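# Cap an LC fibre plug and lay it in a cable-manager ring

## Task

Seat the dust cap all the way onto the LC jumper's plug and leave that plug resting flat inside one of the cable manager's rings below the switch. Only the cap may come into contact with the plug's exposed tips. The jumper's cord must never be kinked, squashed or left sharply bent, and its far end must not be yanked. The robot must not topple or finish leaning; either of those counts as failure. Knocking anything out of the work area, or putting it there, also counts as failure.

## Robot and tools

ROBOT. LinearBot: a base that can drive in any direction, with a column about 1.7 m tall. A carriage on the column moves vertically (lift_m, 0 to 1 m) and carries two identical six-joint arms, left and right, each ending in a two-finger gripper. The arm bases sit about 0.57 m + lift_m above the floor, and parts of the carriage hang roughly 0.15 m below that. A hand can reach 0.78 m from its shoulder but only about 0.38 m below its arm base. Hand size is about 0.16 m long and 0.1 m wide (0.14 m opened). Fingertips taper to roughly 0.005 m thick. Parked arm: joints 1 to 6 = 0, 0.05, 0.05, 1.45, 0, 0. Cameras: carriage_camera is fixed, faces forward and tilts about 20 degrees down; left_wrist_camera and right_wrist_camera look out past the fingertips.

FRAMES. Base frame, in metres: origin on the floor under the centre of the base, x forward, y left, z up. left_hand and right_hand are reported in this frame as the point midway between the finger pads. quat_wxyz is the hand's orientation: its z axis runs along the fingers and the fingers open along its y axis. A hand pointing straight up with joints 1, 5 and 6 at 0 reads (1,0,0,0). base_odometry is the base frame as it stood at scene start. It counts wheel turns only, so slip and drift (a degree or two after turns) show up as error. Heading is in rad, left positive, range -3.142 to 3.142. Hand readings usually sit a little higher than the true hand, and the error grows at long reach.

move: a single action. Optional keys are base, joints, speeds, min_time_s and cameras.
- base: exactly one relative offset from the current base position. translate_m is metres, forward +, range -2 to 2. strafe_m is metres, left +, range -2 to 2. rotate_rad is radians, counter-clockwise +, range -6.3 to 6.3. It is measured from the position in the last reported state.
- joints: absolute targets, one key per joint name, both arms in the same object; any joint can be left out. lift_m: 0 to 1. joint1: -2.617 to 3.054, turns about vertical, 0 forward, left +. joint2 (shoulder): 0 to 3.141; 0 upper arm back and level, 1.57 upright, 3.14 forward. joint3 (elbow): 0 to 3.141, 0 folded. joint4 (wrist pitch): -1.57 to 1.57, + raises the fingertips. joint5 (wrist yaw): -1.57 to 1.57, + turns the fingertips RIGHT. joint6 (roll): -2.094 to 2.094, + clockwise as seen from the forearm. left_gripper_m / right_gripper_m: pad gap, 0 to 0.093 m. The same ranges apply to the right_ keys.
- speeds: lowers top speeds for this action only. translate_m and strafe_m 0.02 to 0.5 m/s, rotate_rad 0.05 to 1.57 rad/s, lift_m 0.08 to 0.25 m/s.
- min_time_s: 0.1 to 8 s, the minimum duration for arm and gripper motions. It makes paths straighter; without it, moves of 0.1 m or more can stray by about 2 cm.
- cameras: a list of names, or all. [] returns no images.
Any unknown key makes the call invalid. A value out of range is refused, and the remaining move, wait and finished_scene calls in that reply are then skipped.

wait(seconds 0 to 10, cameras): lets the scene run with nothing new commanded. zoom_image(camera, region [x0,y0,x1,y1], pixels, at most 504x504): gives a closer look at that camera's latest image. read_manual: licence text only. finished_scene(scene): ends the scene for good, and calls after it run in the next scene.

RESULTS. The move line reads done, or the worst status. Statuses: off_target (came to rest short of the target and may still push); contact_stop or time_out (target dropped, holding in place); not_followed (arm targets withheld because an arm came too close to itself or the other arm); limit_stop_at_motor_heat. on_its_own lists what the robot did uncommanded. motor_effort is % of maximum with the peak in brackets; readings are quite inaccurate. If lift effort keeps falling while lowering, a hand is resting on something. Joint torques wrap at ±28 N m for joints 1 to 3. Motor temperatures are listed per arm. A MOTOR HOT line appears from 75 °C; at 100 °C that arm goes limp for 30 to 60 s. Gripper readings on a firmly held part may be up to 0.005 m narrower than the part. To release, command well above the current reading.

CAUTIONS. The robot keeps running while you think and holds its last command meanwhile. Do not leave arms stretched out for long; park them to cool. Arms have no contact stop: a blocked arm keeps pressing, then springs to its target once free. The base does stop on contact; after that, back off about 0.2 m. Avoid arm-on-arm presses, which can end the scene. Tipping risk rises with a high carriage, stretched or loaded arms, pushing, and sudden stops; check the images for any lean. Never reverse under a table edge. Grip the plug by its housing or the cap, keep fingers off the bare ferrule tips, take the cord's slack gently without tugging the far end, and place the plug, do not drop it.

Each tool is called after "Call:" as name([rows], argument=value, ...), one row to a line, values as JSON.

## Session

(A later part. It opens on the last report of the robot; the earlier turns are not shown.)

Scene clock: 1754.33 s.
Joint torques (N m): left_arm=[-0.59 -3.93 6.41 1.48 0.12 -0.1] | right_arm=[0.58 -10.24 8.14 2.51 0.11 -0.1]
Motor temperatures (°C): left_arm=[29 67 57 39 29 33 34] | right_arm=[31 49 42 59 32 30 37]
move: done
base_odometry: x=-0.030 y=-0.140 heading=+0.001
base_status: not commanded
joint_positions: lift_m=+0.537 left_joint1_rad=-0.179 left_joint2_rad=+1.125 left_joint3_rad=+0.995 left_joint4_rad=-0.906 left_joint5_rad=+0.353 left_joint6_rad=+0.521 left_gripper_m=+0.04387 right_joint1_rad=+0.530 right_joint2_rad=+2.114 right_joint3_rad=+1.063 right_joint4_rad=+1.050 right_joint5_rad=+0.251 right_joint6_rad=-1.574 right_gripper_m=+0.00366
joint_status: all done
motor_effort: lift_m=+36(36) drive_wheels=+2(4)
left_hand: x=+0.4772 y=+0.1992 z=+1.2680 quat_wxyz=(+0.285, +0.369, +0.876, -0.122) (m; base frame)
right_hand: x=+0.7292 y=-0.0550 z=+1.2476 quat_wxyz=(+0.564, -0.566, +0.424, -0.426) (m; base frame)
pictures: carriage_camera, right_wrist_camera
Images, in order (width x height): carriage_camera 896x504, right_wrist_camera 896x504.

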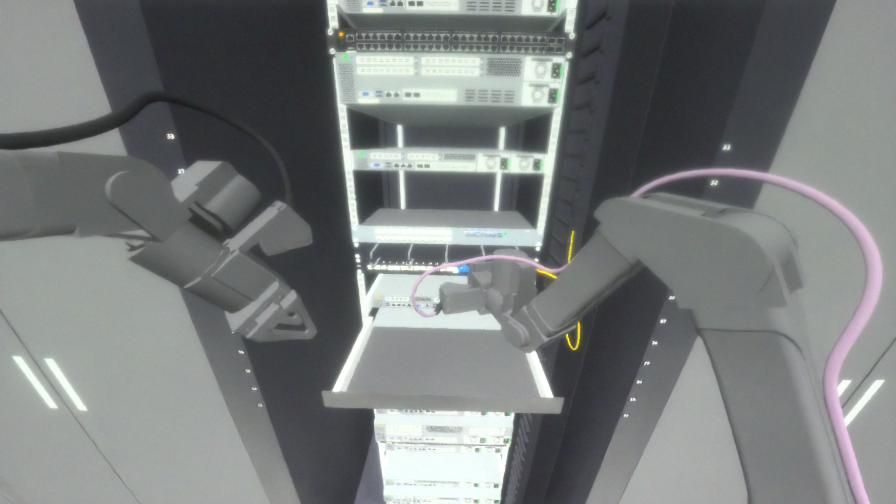

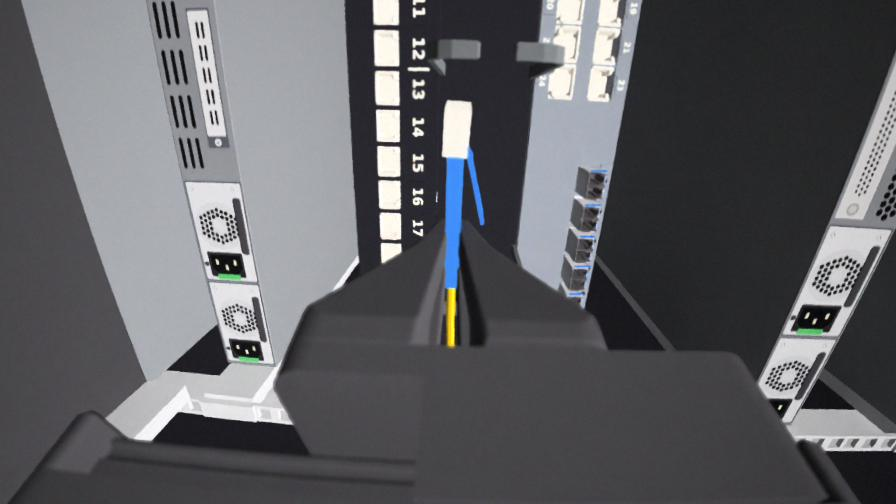

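Call:
move(joints={"left_joint1_rad": 0, "left_joint2_rad": 0.05, "left_joint3_rad": 0.05, "left_joint4_rad": 1.45, "left_joint5_rad": 0, "left_joint6_rad": 0, "right_joint1_rad": 0.6005, "right_joint2_rad": 2.2358, "right_joint3_rad": 1.2756, "right_joint4_rad": 0.9502, "right_joint5_rad": 0.5695}, min_time_s=3, cameras=["right_wrist_camera"])

Call:
zoom_image(camera="right_wrist_camera", region=[371, 30, 571, 230])

Scene clock: 1770.60 s.
Joint torques (N m): left_arm=[0.72 2.85 5.03 -0.14 -0.06 -0.09] | right_arm=[0.25 -11.29 8.57 2.42 0.16 -0.1]
Motor temperatures (°C): left_arm=[29 61 57 39 29 33 34] | right_arm=[31 50 43 56 32 30 37]
move: done
base_odometry: x=-0.030 y=-0.140 heading=+0.001
base_status: not commanded
joint_positions: lift_m=+0.537 left_joint1_rad=-0.008 left_joint2_rad=+0.058 left_joint3_rad=+0.064 left_joint4_rad=+1.436 left_joint5_rad=+0.013 left_joint6_rad=+0.011 left_gripper_m=+0.04388 right_joint1_rad=+0.598 right_joint2_rad=+2.217 right_joint3_rad=+1.251 right_joint4_rad=+0.964 right_joint5_rad=+0.556 right_joint6_rad=-1.574 right_gripper_m=+0.00366
joint_status: all done
motor_effort: lift_m=+36(36) drive_wheels=-1(5)
left_hand: x=+0.2477 y=+0.3044 z=+1.5251 quat_wxyz=(+0.998, +0.007, +0.064, +0.001) (m; base frame)
right_hand: x=+0.7521 y=-0.0511 z=+1.2479 quat_wxyz=(+0.509, -0.512, +0.489, -0.490) (m; base frame)
pictures: right_wrist_camera
Images, in order (width x height): right_wrist_camera 896x504.

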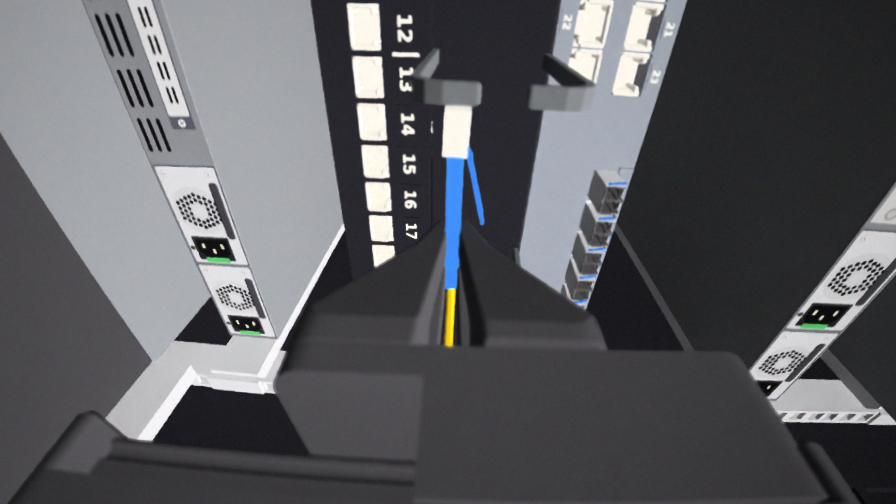

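Scaled by 2.520 from the camera's 896x504 image, which has a finer 1280x720 frame.

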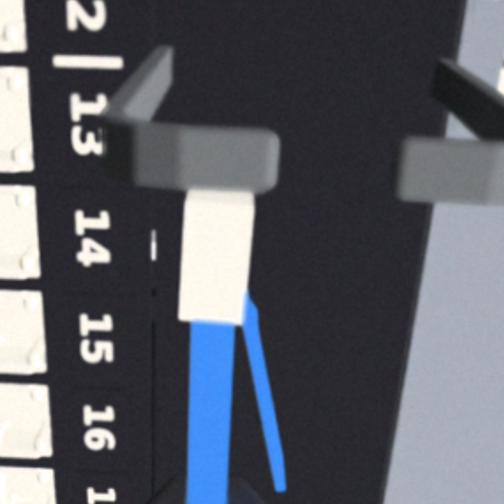

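Call:
move(cameras=["right_wrist_camera"])

Scene clock: 1787.67 s.
Joint torques (N m): left_arm=[0.73 2.86 5.05 -0.16 -0.05 -0.09] | right_arm=[0.25 -11.32 8.55 2.44 0.14 -0.1]
Motor temperatures (°C): left_arm=[29 56 57 37 29 33 34] | right_arm=[31 51 46 55 32 30 37]
base_odometry: x=-0.030 y=-0.140 heading=+0.001
base_status: not commanded
joint_positions: lift_m=+0.537 left_joint1_rad=-0.008 left_joint2_rad=+0.058 left_joint3_rad=+0.064 left_joint4_rad=+1.439 left_joint5_rad=+0.012 left_joint6_rad=+0.011 left_gripper_m=+0.04388 right_joint1_rad=+0.598 right_joint2_rad=+2.217 right_joint3_rad=+1.252 right_joint4_rad=+0.963 right_joint5_rad=+0.557 right_joint6_rad=-1.574 right_gripper_m=+0.00366
joint_status: all done
motor_effort: lift_m=+36(36) drive_wheels=+3(5)
left_hand: x=+0.2470 y=+0.3046 z=+1.5252 quat_wxyz=(+0.998, +0.007, +0.063, +0.001) (m; base frame)
right_hand: x=+0.7522 y=-0.0513 z=+1.2478 quat_wxyz=(+0.509, -0.512, +0.489, -0.490) (m; base frame)
pictures: right_wrist_camera
Images, in order (width x height): right_wrist_camera 896x504.

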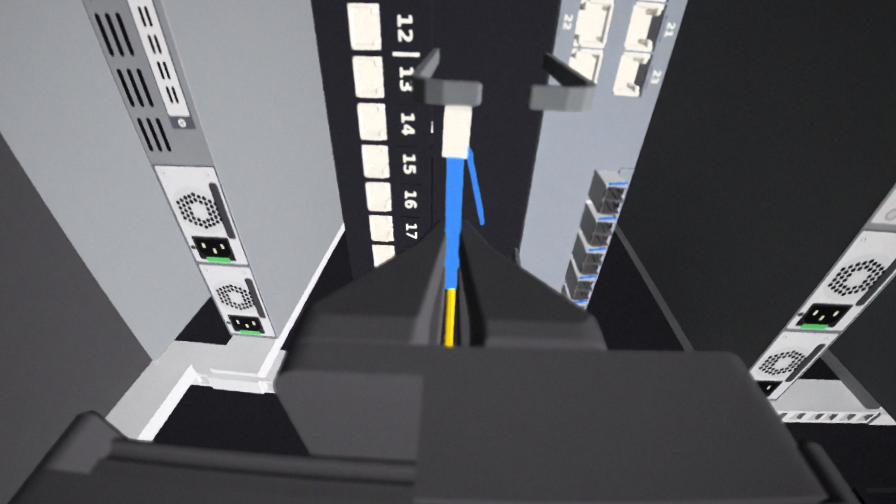

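Call:
move(joints={"right_joint1_rad": 0.633, "right_joint2_rad": 2.2705, "right_joint3_rad": 1.340, "right_joint4_rad": 0.920, "right_joint5_rad": 0.620}, min_time_s=2.5, cameras=["right_wrist_camera"])

Call:
zoom_image(camera="right_wrist_camera", region=[371, 30, 621, 280])

Scene clock: 1798.97 s.
Joint torques (N m): left_arm=[0.72 2.86 5.04 -0.18 -0.05 -0.08] | right_arm=[0.49 -11.63 8.7 2.42 0.11 -0.1]
Motor temperatures (°C): left_arm=[29 54 56 37 29 33 34] | right_arm=[31 52 47 54 32 30 37]
move: done
base_odometry: x=-0.030 y=-0.140 heading=+0.001
base_status: not commanded
joint_positions: lift_m=+0.537 left_joint1_rad=-0.008 left_joint2_rad=+0.058 left_joint3_rad=+0.064 left_joint4_rad=+1.440 left_joint5_rad=+0.011 left_joint6_rad=+0.010 left_gripper_m=+0.04388 right_joint1_rad=+0.628 right_joint2_rad=+2.251 right_joint3_rad=+1.316 right_joint4_rad=+0.934 right_joint5_rad=+0.610 right_joint6_rad=-1.574 right_gripper_m=+0.00366
joint_status: all done
motor_effort: lift_m=+36(36) drive_wheels=+2(4)
left_hand: x=+0.2469 y=+0.3047 z=+1.5252 quat_wxyz=(+0.998, +0.006, +0.062, +0.001) (m; base frame)
right_hand: x=+0.7544 y=-0.0373 z=+1.2480 quat_wxyz=(+0.503, -0.506, +0.495, -0.496) (m; base frame)
pictures: right_wrist_camera
Images, in order (width x height): right_wrist_camera 896x504.

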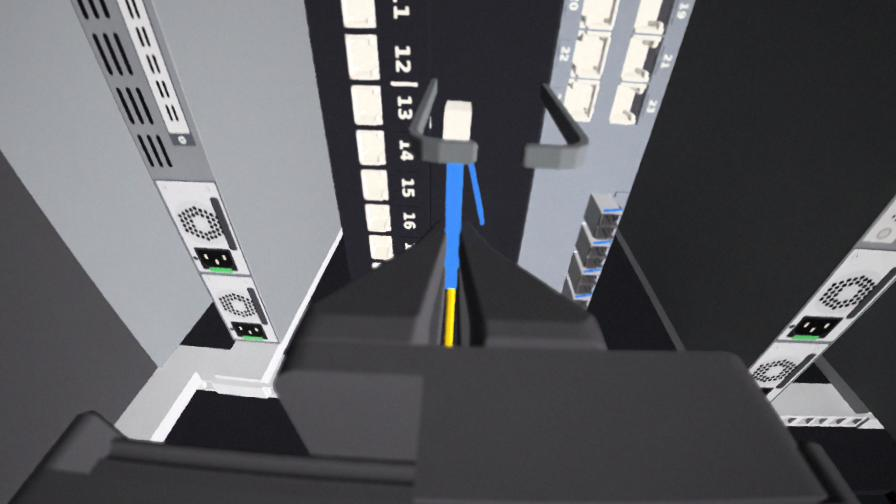

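Scaled by 2.016 from the camera's 896x504 image, which has a finer 1280x720 frame.

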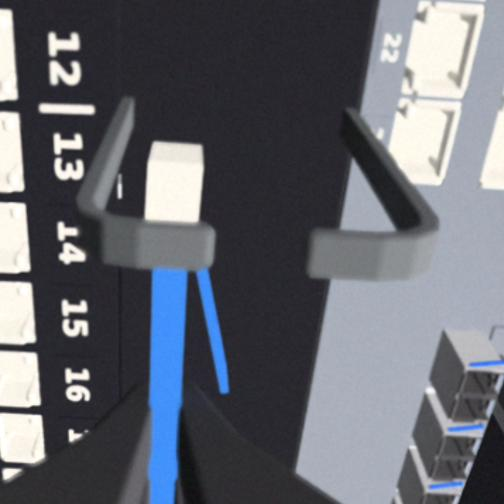

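Call:
move(joints={"right_joint1_rad": 0.666, "right_joint2_rad": 2.3051, "right_joint3_rad": 1.4045, "right_joint4_rad": 0.8906, "right_joint5_rad": 0.670}, min_time_s=2.5, cameras=["right_wrist_camera"])

Call:
zoom_image(camera="right_wrist_camera", region=[371, 60, 621, 310])

Scene clock: 1814.23 s.
Joint torques (N m): left_arm=[0.7 2.84 5.03 -0.18 -0.04 -0.08] | right_arm=[0.57 -11.99 8.84 2.39 0.11 -0.1]
Motor temperatures (°C): left_arm=[29 53 56 36 29 33 34] | right_arm=[31 53 46 54 31 30 37]
move: done
base_odometry: x=-0.030 y=-0.140 heading=+0.001
base_status: not commanded
joint_positions: lift_m=+0.537 left_joint1_rad=-0.008 left_joint2_rad=+0.058 left_joint3_rad=+0.064 left_joint4_rad=+1.440 left_joint5_rad=+0.011 left_joint6_rad=+0.010 left_gripper_m=+0.04388 right_joint1_rad=+0.660 right_joint2_rad=+2.285 right_joint3_rad=+1.380 right_joint4_rad=+0.905 right_joint5_rad=+0.661 right_joint6_rad=-1.574 right_gripper_m=+0.00366
joint_status: all done
motor_effort: lift_m=+36(36) drive_wheels=-1(5)
left_hand: x=+0.2468 y=+0.3047 z=+1.5252 quat_wxyz=(+0.998, +0.006, +0.062, +0.001) (m; base frame)
right_hand: x=+0.7549 y=-0.0217 z=+1.2482 quat_wxyz=(+0.499, -0.501, +0.499, -0.501) (m; base frame)
pictures: right_wrist_camera
Images, in order (width x height): right_wrist_camera 896x504.

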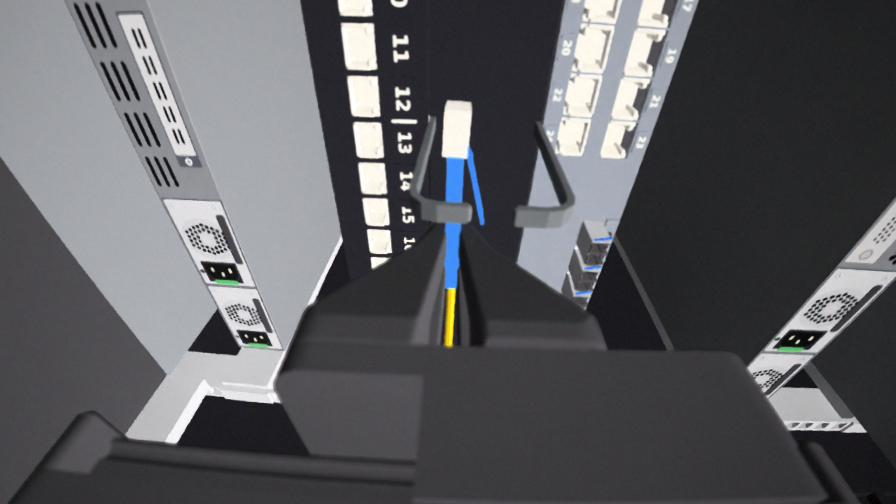

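Scaled by 2.016 from the camera's 896x504 image, which has a finer 1280x720 frame.

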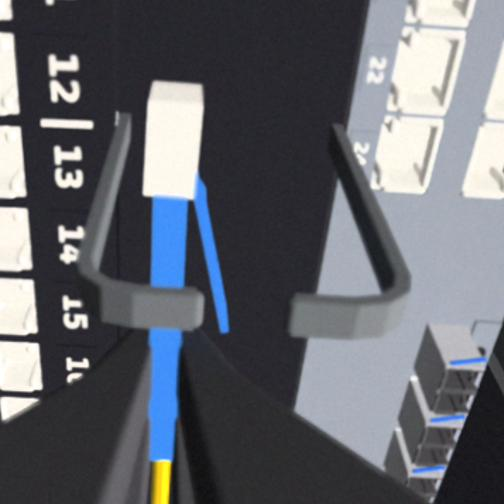

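Call:
move(joints={"lift_m": 0.532}, speeds={"lift_m": 0.08}, cameras=[])

Call:
move(joints={"lift_m": 0.531}, speeds={"lift_m": 0.08}, cameras=["right_wrist_camera"])

Call:
zoom_image(camera="right_wrist_camera", region=[371, 60, 621, 310])

Scene clock: 1825.37 s.
Joint torques (N m): left_arm=[0.72 3.08 5.35 -0.18 -0.05 -0.09] | right_arm=[0.53 -12.56 8.32 2.44 0.1 -0.11]
Motor temperatures (°C): left_arm=[29 52 55 36 29 33 34] | right_arm=[31 55 47 55 31 30 37]
move: done
base_odometry: x=-0.030 y=-0.140 heading=+0.001
base_status: not commanded
joint_positions: lift_m=+0.532 left_joint1_rad=-0.008 left_joint2_rad=+0.055 left_joint3_rad=+0.060 left_joint4_rad=+1.441 left_joint5_rad=+0.011 left_joint6_rad=+0.010 left_gripper_m=+0.04388 right_joint1_rad=+0.660 right_joint2_rad=+2.291 right_joint3_rad=+1.386 right_joint4_rad=+0.900 right_joint5_rad=+0.662 right_joint6_rad=-1.574 right_gripper_m=+0.00366
joint_status: all done
motor_effort: lift_m=+34(34) drive_wheels=+3(4)
left_hand: x=+0.2469 y=+0.3048 z=+1.5194 quat_wxyz=(+0.998, +0.006, +0.062, +0.001) (m; base frame)
right_hand: x=+0.7558 y=-0.0213 z=+1.2416 quat_wxyz=(+0.497, -0.502, +0.500, -0.501) (m; base frame)
pictures: none
No camera images: "cameras" was empty.

Scene clock: 1825.67 s.
Joint torques (N m): left_arm=[0.73 3.15 5.46 -0.21 -0.05 -0.08] | right_arm=[0.58 -12.56 8.29 2.41 0.1 -0.1]
Motor temperatures (°C): left_arm=[29 52 55 36 29 33 34] | right_arm=[31 55 47 55 31 30 37]
move: done
base_odometry: x=-0.030 y=-0.140 heading=+0.001
base_status: not commanded
joint_positions: lift_m=+0.531 left_joint1_rad=-0.008 left_joint2_rad=+0.054 left_joint3_rad=+0.059 left_joint4_rad=+1.442 left_joint5_rad=+0.011 left_joint6_rad=+0.010 left_gripper_m=+0.04388 right_joint1_rad=+0.660 right_joint2_rad=+2.291 right_joint3_rad=+1.386 right_joint4_rad=+0.903 right_joint5_rad=+0.662 right_joint6_rad=-1.574 right_gripper_m=+0.00366
joint_status: all done
motor_effort: lift_m=+33(34) drive_wheels=+1(6)
left_hand: x=+0.2468 y=+0.3048 z=+1.5182 quat_wxyz=(+0.998, +0.006, +0.062, +0.001) (m; base frame)
right_hand: x=+0.7558 y=-0.0212 z=+1.2410 quat_wxyz=(+0.498, -0.501, +0.500, -0.501) (m; base frame)
pictures: right_wrist_camera
Images, in order (width x height): right_wrist_camera 896x504.

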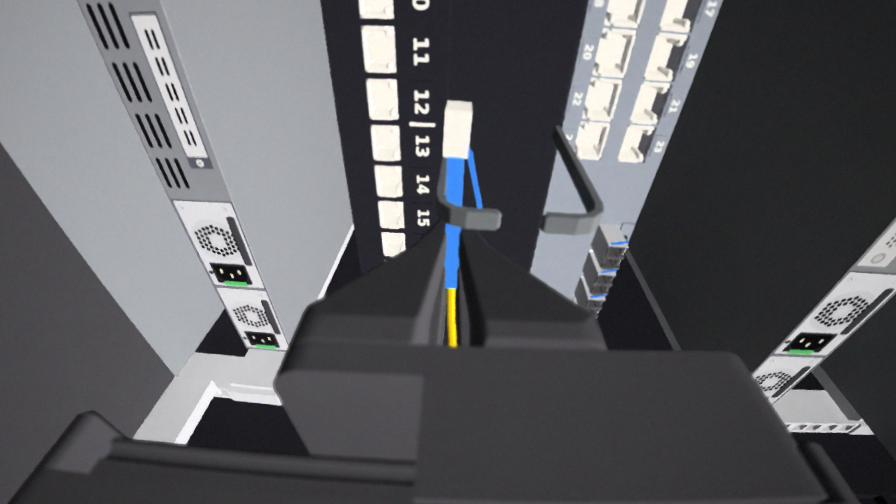

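Scaled by 2.016 from the camera's 896x504 image, which has a finer 1280x720 frame.

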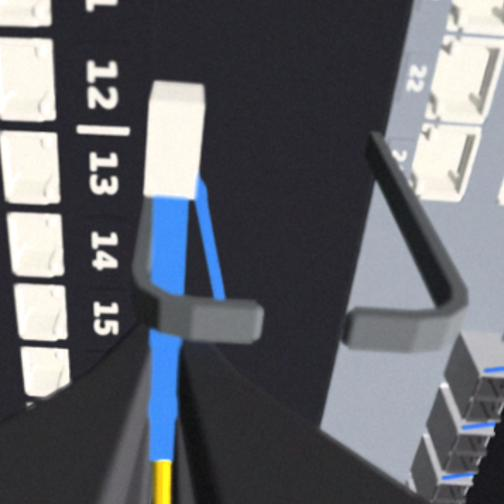

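Call:
move(joints={"lift_m": 0.530}, speeds={"lift_m": 0.08}, cameras=["right_wrist_camera"])

Call:
zoom_image(camera="right_wrist_camera", region=[371, 60, 621, 310])

Scene clock: 1832.53 s.
Joint torques (N m): left_arm=[0.73 3.22 5.57 -0.21 -0.04 -0.09] | right_arm=[0.54 -12.56 8.27 2.37 0.1 -0.1]
Motor temperatures (°C): left_arm=[29 51 55 35 29 33 34] | right_arm=[31 56 48 55 31 30 37]
move: done
base_odometry: x=-0.030 y=-0.140 heading=+0.001
base_status: not commanded
joint_positions: lift_m=+0.530 left_joint1_rad=-0.008 left_joint2_rad=+0.054 left_joint3_rad=+0.058 left_joint4_rad=+1.443 left_joint5_rad=+0.011 left_joint6_rad=+0.010 left_gripper_m=+0.04388 right_joint1_rad=+0.660 right_joint2_rad=+2.291 right_joint3_rad=+1.387 right_joint4_rad=+0.906 right_joint5_rad=+0.662 right_joint6_rad=-1.574 right_gripper_m=+0.00366
joint_status: all done
motor_effort: lift_m=+33(34) drive_wheels=+2(3)
left_hand: x=+0.2467 y=+0.3048 z=+1.5169 quat_wxyz=(+0.998, +0.006, +0.062, +0.001) (m; base frame)
right_hand: x=+0.7559 y=-0.0212 z=+1.2410 quat_wxyz=(+0.499, -0.500, +0.500, -0.502) (m; base frame)
pictures: right_wrist_camera
Images, in order (width x height): right_wrist_camera 896x504.

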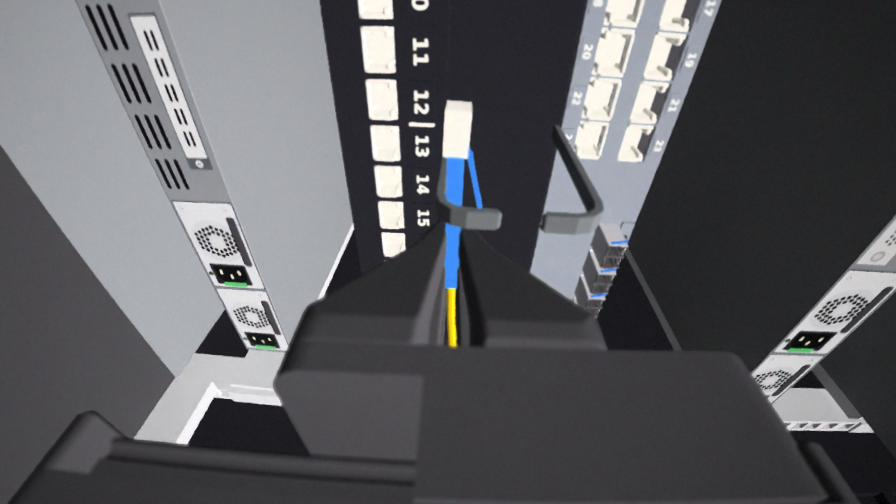

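Scaled by 2.016 from the camera's 896x504 image, which has a finer 1280x720 frame.

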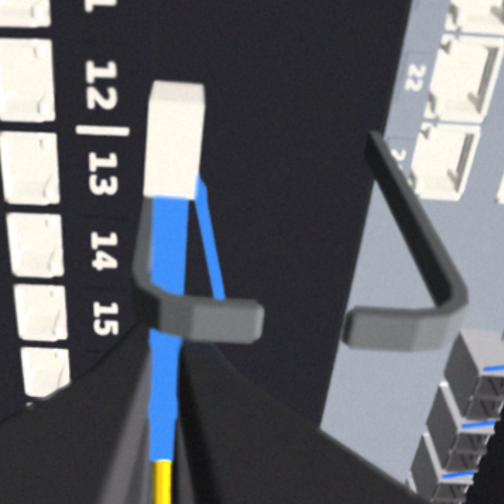

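Call:
wait(seconds=0.1, cameras=["carriage_camera"])

Scene clock: 1850.40 s.
Joint torques (N m): left_arm=[0.7 3.25 5.56 -0.2 -0.04 -0.08] | right_arm=[0.54 -12.57 8.27 2.37 0.1 -0.11]
Motor temperatures (°C): left_arm=[29 50 55 35 29 33 33] | right_arm=[31 58 49 56 31 30 37]
base_odometry: x=-0.030 y=-0.140 heading=+0.001
base_status: not commanded
joint_positions: lift_m=+0.530 left_joint1_rad=-0.008 left_joint2_rad=+0.054 left_joint3_rad=+0.058 left_joint4_rad=+1.443 left_joint5_rad=+0.011 left_joint6_rad=+0.010 left_gripper_m=+0.04388 right_joint1_rad=+0.660 right_joint2_rad=+2.291 right_joint3_rad=+1.387 right_joint4_rad=+0.906 right_joint5_rad=+0.662 right_joint6_rad=-1.574 right_gripper_m=+0.00366
joint_status: all done
motor_effort: lift_m=+33(34) drive_wheels=-1(3)
left_hand: x=+0.2467 y=+0.3048 z=+1.5169 quat_wxyz=(+0.998, +0.006, +0.062, +0.001) (m; base frame)
right_hand: x=+0.7559 y=-0.0212 z=+1.2410 quat_wxyz=(+0.499, -0.500, +0.500, -0.502) (m; base frame)
wait: 0.10 s; at rest from the start
pictures: carriage_camera
Images, in order (width x height): carriage_camera 896x504.

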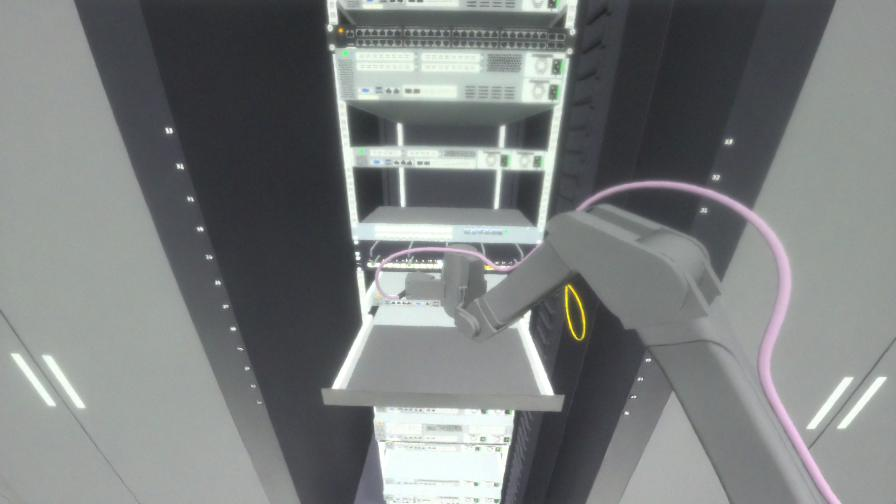

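Call:
move(joints={"right_gripper_m": 0.018}, min_time_s=1.5, cameras=["right_wrist_camera"])

Call:
zoom_image(camera="right_wrist_camera", region=[371, 60, 621, 310])

Scene clock: 1861.63 s.
Joint torques (N m): left_arm=[0.7 3.23 5.56 -0.21 -0.05 -0.08] | right_arm=[0.54 -12.6 8.25 2.38 0.1 -0.1]
Motor temperatures (°C): left_arm=[29 50 55 35 29 33 33] | right_arm=[31 59 49 56 31 30 36]
move: done
base_odometry: x=-0.030 y=-0.140 heading=+0.001
base_status: not commanded
joint_positions: lift_m=+0.530 left_joint1_rad=-0.008 left_joint2_rad=+0.054 left_joint3_rad=+0.058 left_joint4_rad=+1.443 left_joint5_rad=+0.011 left_joint6_rad=+0.010 left_gripper_m=+0.04388 right_joint1_rad=+0.660 right_joint2_rad=+2.291 right_joint3_rad=+1.387 right_joint4_rad=+0.906 right_joint5_rad=+0.662 right_joint6_rad=-1.574 right_gripper_m=+0.01789
joint_status: all done
motor_effort: lift_m=+33(33) drive_wheels=+1(4)
left_hand: x=+0.2467 y=+0.3048 z=+1.5169 quat_wxyz=(+0.998, +0.006, +0.062, +0.001) (m; base frame)
right_hand: x=+0.7559 y=-0.0212 z=+1.2408 quat_wxyz=(+0.499, -0.500, +0.500, -0.501) (m; base frame)
pictures: right_wrist_camera
Images, in order (width x height): right_wrist_camera 896x504.

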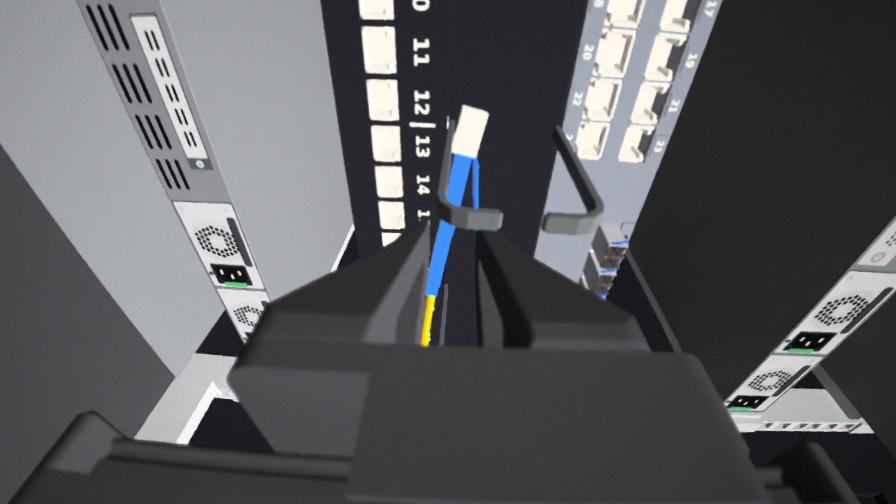

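Scaled by 2.016 from the camera's 896x504 image, which has a finer 1280x720 frame.

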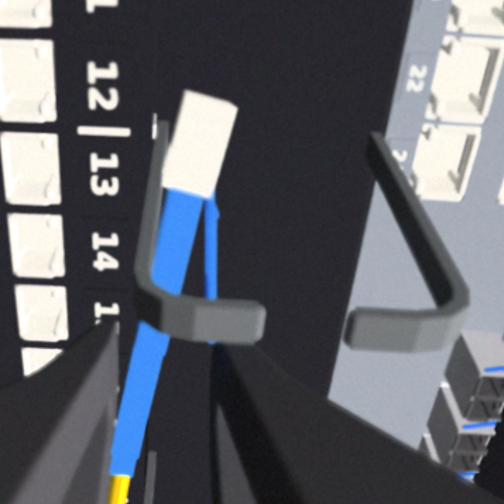

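Call:
move(joints={"right_gripper_m": 0.0015}, min_time_s=2.0, cameras=["right_wrist_camera"])

Call:
zoom_image(camera="right_wrist_camera", region=[371, 60, 621, 310])

Scene clock: 1892.73 s.
Joint torques (N m): left_arm=[0.7 3.18 5.53 -0.21 -0.04 -0.08] | right_arm=[0.54 -12.56 8.27 2.39 0.1 -0.1]
Motor temperatures (°C): left_arm=[29 49 55 34 29 33 33] | right_arm=[31 60 50 56 31 30 35]
move: done
base_odometry: x=-0.030 y=-0.140 heading=+0.001
base_status: not commanded
joint_positions: lift_m=+0.530 left_joint1_rad=-0.008 left_joint2_rad=+0.054 left_joint3_rad=+0.058 left_joint4_rad=+1.443 left_joint5_rad=+0.011 left_joint6_rad=+0.010 left_gripper_m=+0.04388 right_joint1_rad=+0.660 right_joint2_rad=+2.291 right_joint3_rad=+1.387 right_joint4_rad=+0.905 right_joint5_rad=+0.662 right_joint6_rad=-1.574 right_gripper_m=+0.00369
joint_status: all done
motor_effort: lift_m=+33(33) drive_wheels=+0(5)
left_hand: x=+0.2467 y=+0.3048 z=+1.5169 quat_wxyz=(+0.998, +0.006, +0.062, +0.001) (m; base frame)
right_hand: x=+0.7559 y=-0.0212 z=+1.2407 quat_wxyz=(+0.499, -0.500, +0.500, -0.501) (m; base frame)
pictures: right_wrist_camera
Images, in order (width x height): right_wrist_camera 896x504.

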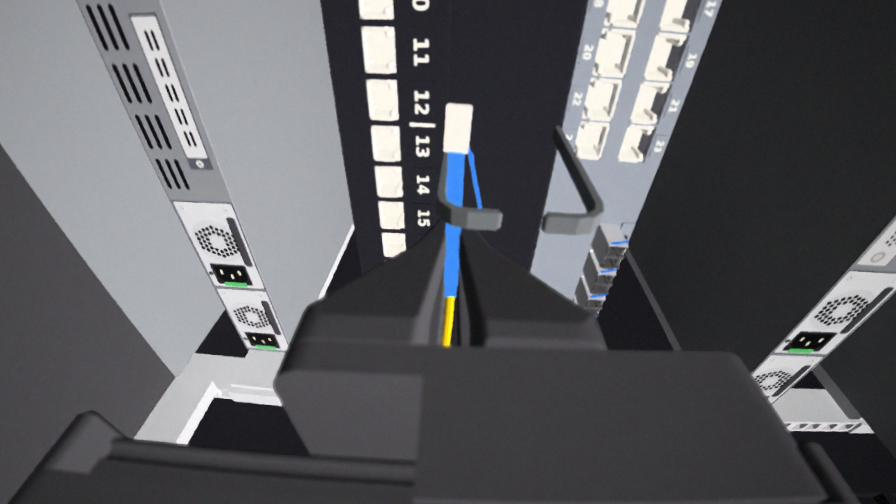

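Scaled by 2.016 from the camera's 896x504 image, which has a finer 1280x720 frame.

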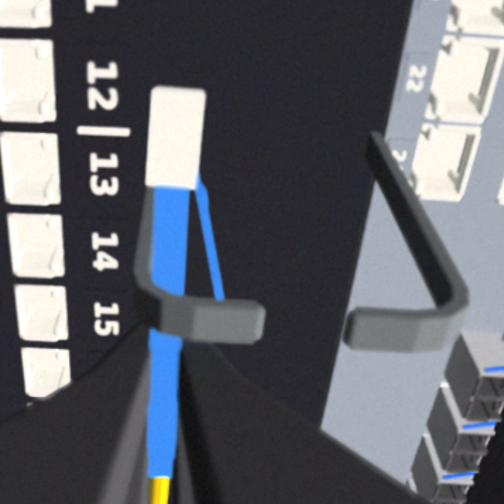

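Call:
wait(seconds=0.1, cameras=["carriage_camera"])

Call:
zoom_image(camera="carriage_camera", region=[340, 200, 640, 370])

Scene clock: 2005.20 s.
Joint torques (N m): left_arm=[0.7 3.22 5.56 -0.2 -0.04 -0.08] | right_arm=[0.55 -12.6 8.28 2.39 0.1 -0.1]
Motor temperatures (°C): left_arm=[29 47 53 32 29 33 33] | right_arm=[31 62 51 55 31 30 36]
base_odometry: x=-0.030 y=-0.140 heading=+0.001
base_status: not commanded
joint_positions: lift_m=+0.530 left_joint1_rad=-0.008 left_joint2_rad=+0.054 left_joint3_rad=+0.058 left_joint4_rad=+1.443 left_joint5_rad=+0.011 left_joint6_rad=+0.010 left_gripper_m=+0.04388 right_joint1_rad=+0.660 right_joint2_rad=+2.291 right_joint3_rad=+1.387 right_joint4_rad=+0.905 right_joint5_rad=+0.662 right_joint6_rad=-1.574 right_gripper_m=+0.00369
joint_status: all done
motor_effort: lift_m=+33(33) drive_wheels=+2(5)
left_hand: x=+0.2467 y=+0.3048 z=+1.5169 quat_wxyz=(+0.998, +0.006, +0.062, +0.001) (m; base frame)
right_hand: x=+0.7559 y=-0.0212 z=+1.2407 quat_wxyz=(+0.499, -0.500, +0.500, -0.501) (m; base frame)
wait: 0.10 s; at rest from the start
pictures: carriage_camera
Images, in order (width x height): carriage_camera 896x504.

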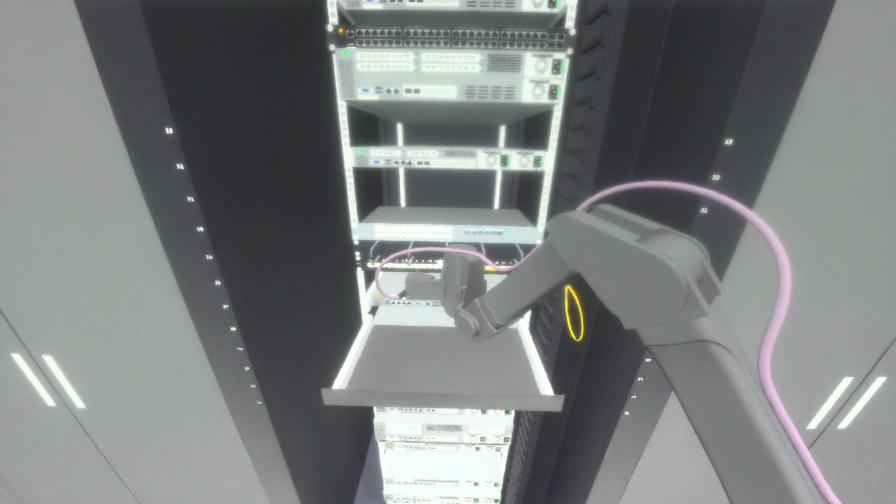

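Scaled by 1.680 from the camera's 896x504 image, which has a finer 1280x720 frame.

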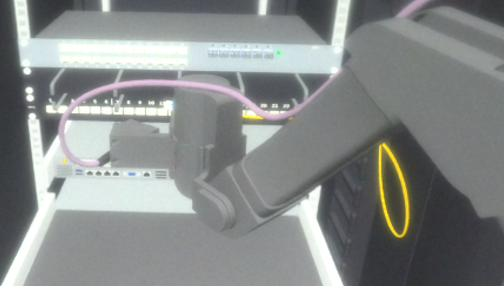

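Call:
zoom_image(camera="carriage_camera", region=[420, 230, 560, 300])

Scaled by 3.600 from the camera's 896x504 image, which has a finer 1280x720 frame.

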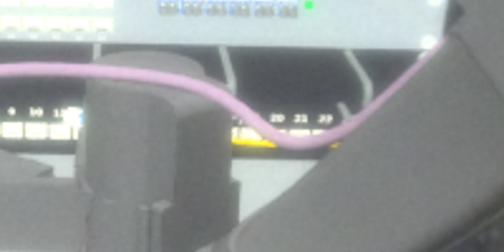

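Call:
move(joints={"right_gripper_m": 0.0095}, min_time_s=1.0, cameras=[])

Call:
move(joints={"right_joint1_rad": 0.6353, "right_joint2_rad": 2.2363, "right_joint3_rad": 1.3289, "right_joint4_rad": 0.9275, "right_joint5_rad": 0.6179}, min_time_s=1.5, cameras=["right_wrist_camera"])

Call:
zoom_image(camera="right_wrist_camera", region=[371, 60, 621, 310])

Scene clock: 2147.73 s.
Joint torques (N m): left_arm=[0.7 3.22 5.55 -0.2 -0.05 -0.08] | right_arm=[0.53 -12.62 8.28 2.39 0.1 -0.1]
Motor temperatures (°C): left_arm=[29 44 52 31 29 33 32] | right_arm=[31 63 52 55 31 30 36]
move: done
base_odometry: x=-0.030 y=-0.140 heading=+0.001
base_status: not commanded
joint_positions: lift_m=+0.530 left_joint1_rad=-0.008 left_joint2_rad=+0.054 left_joint3_rad=+0.058 left_joint4_rad=+1.443 left_joint5_rad=+0.011 left_joint6_rad=+0.010 left_gripper_m=+0.04388 right_joint1_rad=+0.660 right_joint2_rad=+2.291 right_joint3_rad=+1.387 right_joint4_rad=+0.904 right_joint5_rad=+0.662 right_joint6_rad=-1.574 right_gripper_m=+0.00939
joint_status: all done
motor_effort: lift_m=+33(33) drive_wheels=-1(5)
left_hand: x=+0.2467 y=+0.3048 z=+1.5169 quat_wxyz=(+0.998, +0.006, +0.062, +0.001) (m; base frame)
right_hand: x=+0.7559 y=-0.0212 z=+1.2406 quat_wxyz=(+0.499, -0.500, +0.500, -0.501) (m; base frame)
pictures: none
No camera images: "cameras" was empty.

Scene clock: 2149.53 s.
Joint torques (N m): left_arm=[0.72 3.19 5.57 -0.2 -0.05 -0.08] | right_arm=[-0.58 -16.72 5.46 2.6 -0.1 -0.1]
Motor temperatures (°C): left_arm=[29 44 51 31 29 33 32] | right_arm=[31 63 52 55 31 30 36]
move: done
base_odometry: x=-0.030 y=-0.140 heading=+0.001
base_status: not commanded
joint_positions: lift_m=+0.530 left_joint1_rad=-0.008 left_joint2_rad=+0.054 left_joint3_rad=+0.058 left_joint4_rad=+1.443 left_joint5_rad=+0.011 left_joint6_rad=+0.010 left_gripper_m=+0.04388 right_joint1_rad=+0.641 right_joint2_rad=+2.269 right_joint3_rad=+1.342 right_joint4_rad=+0.926 right_joint5_rad=+0.629 right_joint6_rad=-1.574 right_gripper_m=+0.00939
joint_status: all done
motor_effort: lift_m=+33(33) drive_wheels=-1(5)
left_hand: x=+0.2467 y=+0.3048 z=+1.5169 quat_wxyz=(+0.998, +0.006, +0.062, +0.001) (m; base frame)
right_hand: x=+0.7549 y=-0.0306 z=+1.2397 quat_wxyz=(+0.502, -0.504, +0.496, -0.498) (m; base frame)
pictures: right_wrist_camera
Images, in order (width x height): right_wrist_camera 896x504.

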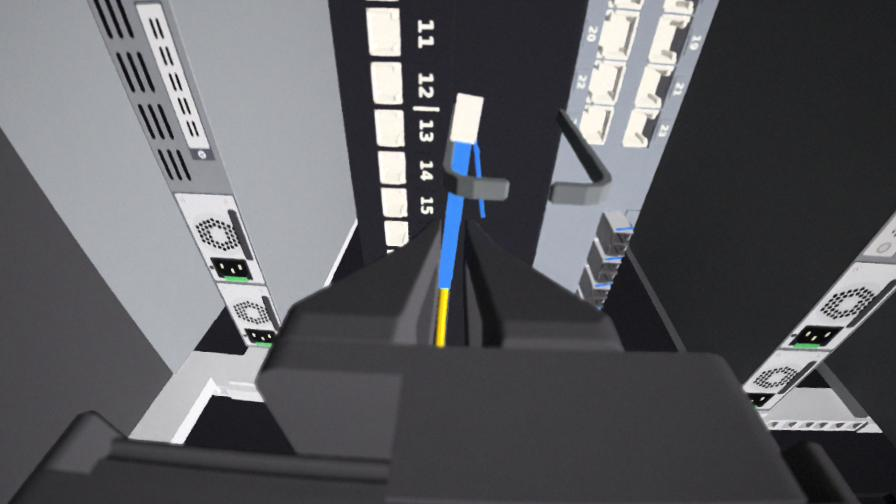

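Scaled by 2.016 from the camera's 896x504 image, which has a finer 1280x720 frame.

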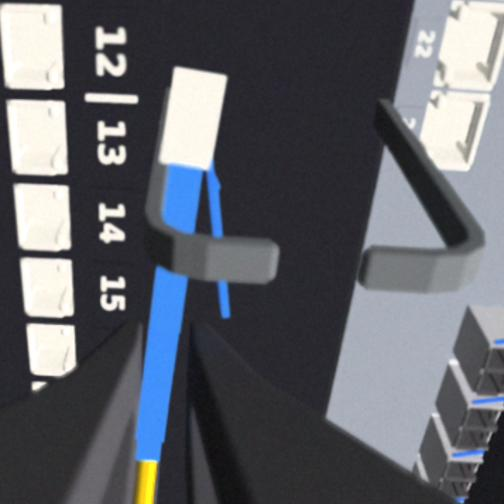

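Call:
move(joints={"right_joint1_rad": 0.6111, "right_joint2_rad": 2.2073, "right_joint3_rad": 1.2784, "right_joint4_rad": 0.9484, "right_joint5_rad": 0.5784}, min_time_s=1.5, cameras=["right_wrist_camera"])

Call:
zoom_image(camera="right_wrist_camera", region=[371, 60, 621, 310])

Scene clock: 2213.27 s.
Joint torques (N m): left_arm=[0.72 3.22 5.55 -0.2 -0.04 -0.09] | right_arm=[-0.62 -16.38 5.37 2.62 -0.1 -0.1]
Motor temperatures (°C): left_arm=[29 43 51 31 29 33 32] | right_arm=[31 75 48 56 31 30 35]
move: done
MOTOR HOT: joint 2 (shoulder) of the right arm reports 75 °C; the controller stops that arm at 100 °C. To cool a motor, set the load down, stop pushing, or move to a pose that needs little force.
base_odometry: x=-0.030 y=-0.140 heading=+0.001
base_status: not commanded
joint_positions: lift_m=+0.530 left_joint1_rad=-0.008 left_joint2_rad=+0.054 left_joint3_rad=+0.058 left_joint4_rad=+1.443 left_joint5_rad=+0.011 left_joint6_rad=+0.010 left_gripper_m=+0.04388 right_joint1_rad=+0.617 right_joint2_rad=+2.240 right_joint3_rad=+1.292 right_joint4_rad=+0.946 right_joint5_rad=+0.589 right_joint6_rad=-1.574 right_gripper_m=+0.00939
joint_status: all done
motor_effort: lift_m=+33(33) drive_wheels=+3(6)
left_hand: x=+0.2467 y=+0.3048 z=+1.5169 quat_wxyz=(+0.998, +0.006, +0.062, +0.001) (m; base frame)
right_hand: x=+0.7537 y=-0.0422 z=+1.2404 quat_wxyz=(+0.505, -0.508, +0.492, -0.494) (m; base frame)
pictures: right_wrist_camera
Images, in order (width x height): right_wrist_camera 896x504.

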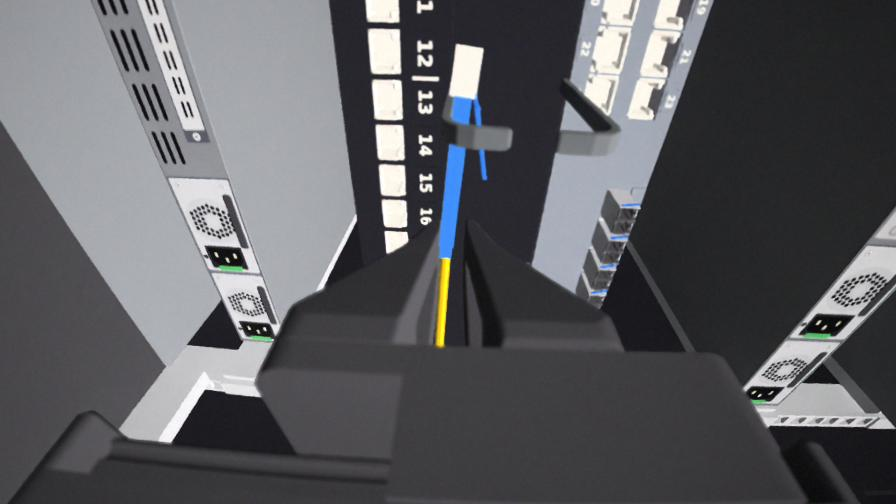

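Scaled by 2.016 from the camera's 896x504 image, which has a finer 1280x720 frame.

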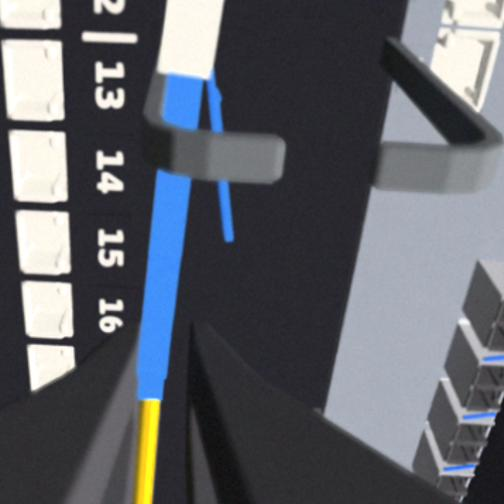

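Call:
move(joints={"right_joint1_rad": 0.6398, "right_joint2_rad": 2.2774, "right_joint3_rad": 1.353, "right_joint4_rad": 0.9144, "right_joint5_rad": 0.6298}, min_time_s=1.5, cameras=["right_wrist_camera"])

Call:
zoom_image(camera="right_wrist_camera", region=[371, 60, 621, 310])

Scene clock: 2233.17 s.
Joint torques (N m): left_arm=[0.69 3.21 5.55 -0.2 -0.04 -0.09] | right_arm=[0.55 -11.74 8.68 2.39 0.11 -0.1]
Motor temperatures (°C): left_arm=[29 43 51 30 29 33 32] | right_arm=[31 73 48 56 31 30 34]
move: done
MOTOR HOT: still on. Joint 2 (shoulder) of the right arm reports 73 °C.
base_odometry: x=-0.030 y=-0.140 heading=+0.001
base_status: not commanded
joint_positions: lift_m=+0.530 left_joint1_rad=-0.008 left_joint2_rad=+0.054 left_joint3_rad=+0.058 left_joint4_rad=+1.443 left_joint5_rad=+0.011 left_joint6_rad=+0.010 left_gripper_m=+0.04388 right_joint1_rad=+0.634 right_joint2_rad=+2.258 right_joint3_rad=+1.329 right_joint4_rad=+0.930 right_joint5_rad=+0.619 right_joint6_rad=-1.574 right_gripper_m=+0.00939
joint_status: all done
motor_effort: lift_m=+33(33) drive_wheels=-3(4)
left_hand: x=+0.2467 y=+0.3048 z=+1.5169 quat_wxyz=(+0.998, +0.006, +0.062, +0.001) (m; base frame)
right_hand: x=+0.7548 y=-0.0344 z=+1.2416 quat_wxyz=(+0.503, -0.504, +0.495, -0.497) (m; base frame)
pictures: right_wrist_camera
Images, in order (width x height): right_wrist_camera 896x504.

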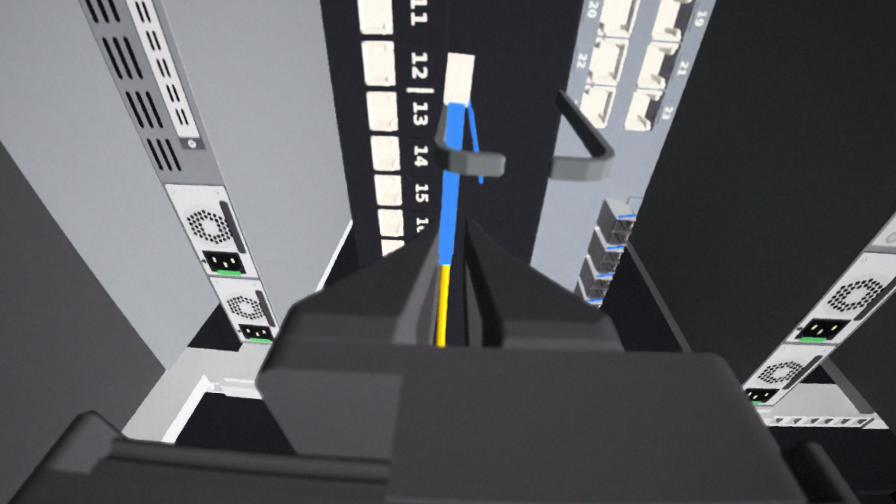

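Scaled by 2.016 from the camera's 896x504 image, which has a finer 1280x720 frame.

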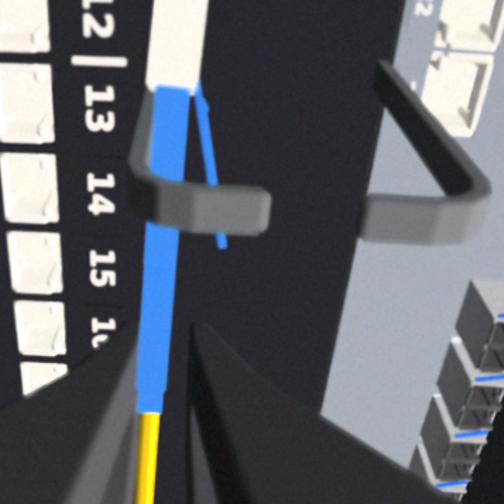

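Call:
move(joints={"right_joint1_rad": 0.6548, "right_joint2_rad": 2.294, "right_joint3_rad": 1.3826, "right_joint4_rad": 0.9007, "right_joint5_rad": 0.6529}, min_time_s=1.5, cameras=["right_wrist_camera"])

Call:
zoom_image(camera="right_wrist_camera", region=[371, 60, 621, 310])

Scene clock: 2244.57 s.
Joint torques (N m): left_arm=[0.72 3.21 5.55 -0.21 -0.04 -0.09] | right_arm=[0.57 -11.84 8.79 2.36 0.11 -0.1]
Motor temperatures (°C): left_arm=[29 43 51 30 29 33 32] | right_arm=[31 70 49 56 31 30 34]
move: done
MOTOR HOT: cleared for the motors of the right arm.
base_odometry: x=-0.030 y=-0.140 heading=+0.001
base_status: not commanded
joint_positions: lift_m=+0.530 left_joint1_rad=-0.008 left_joint2_rad=+0.054 left_joint3_rad=+0.058 left_joint4_rad=+1.443 left_joint5_rad=+0.011 left_joint6_rad=+0.010 left_gripper_m=+0.04388 right_joint1_rad=+0.649 right_joint2_rad=+2.273 right_joint3_rad=+1.359 right_joint4_rad=+0.916 right_joint5_rad=+0.643 right_joint6_rad=-1.574 right_gripper_m=+0.00939
joint_status: all done
motor_effort: lift_m=+33(33) drive_wheels=+1(6)
left_hand: x=+0.2467 y=+0.3048 z=+1.5169 quat_wxyz=(+0.998, +0.006, +0.062, +0.001) (m; base frame)
right_hand: x=+0.7550 y=-0.0270 z=+1.2421 quat_wxyz=(+0.501, -0.502, +0.498, -0.500) (m; base frame)
pictures: right_wrist_camera
Images, in order (width x height): right_wrist_camera 896x504.

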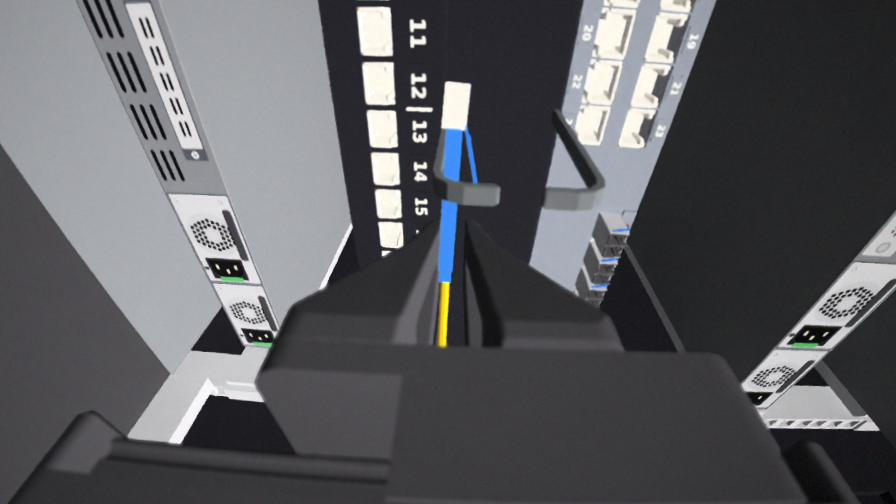

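Scaled by 2.016 from the camera's 896x504 image, which has a finer 1280x720 frame.

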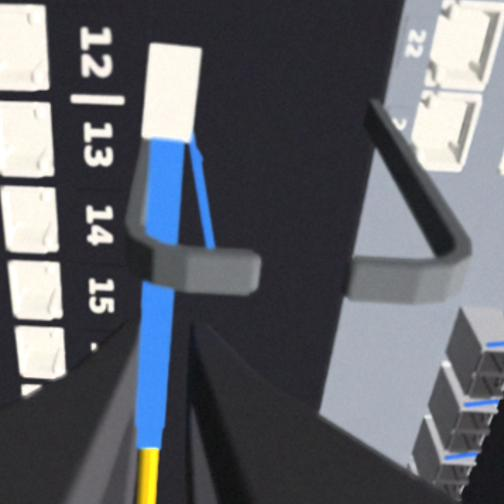

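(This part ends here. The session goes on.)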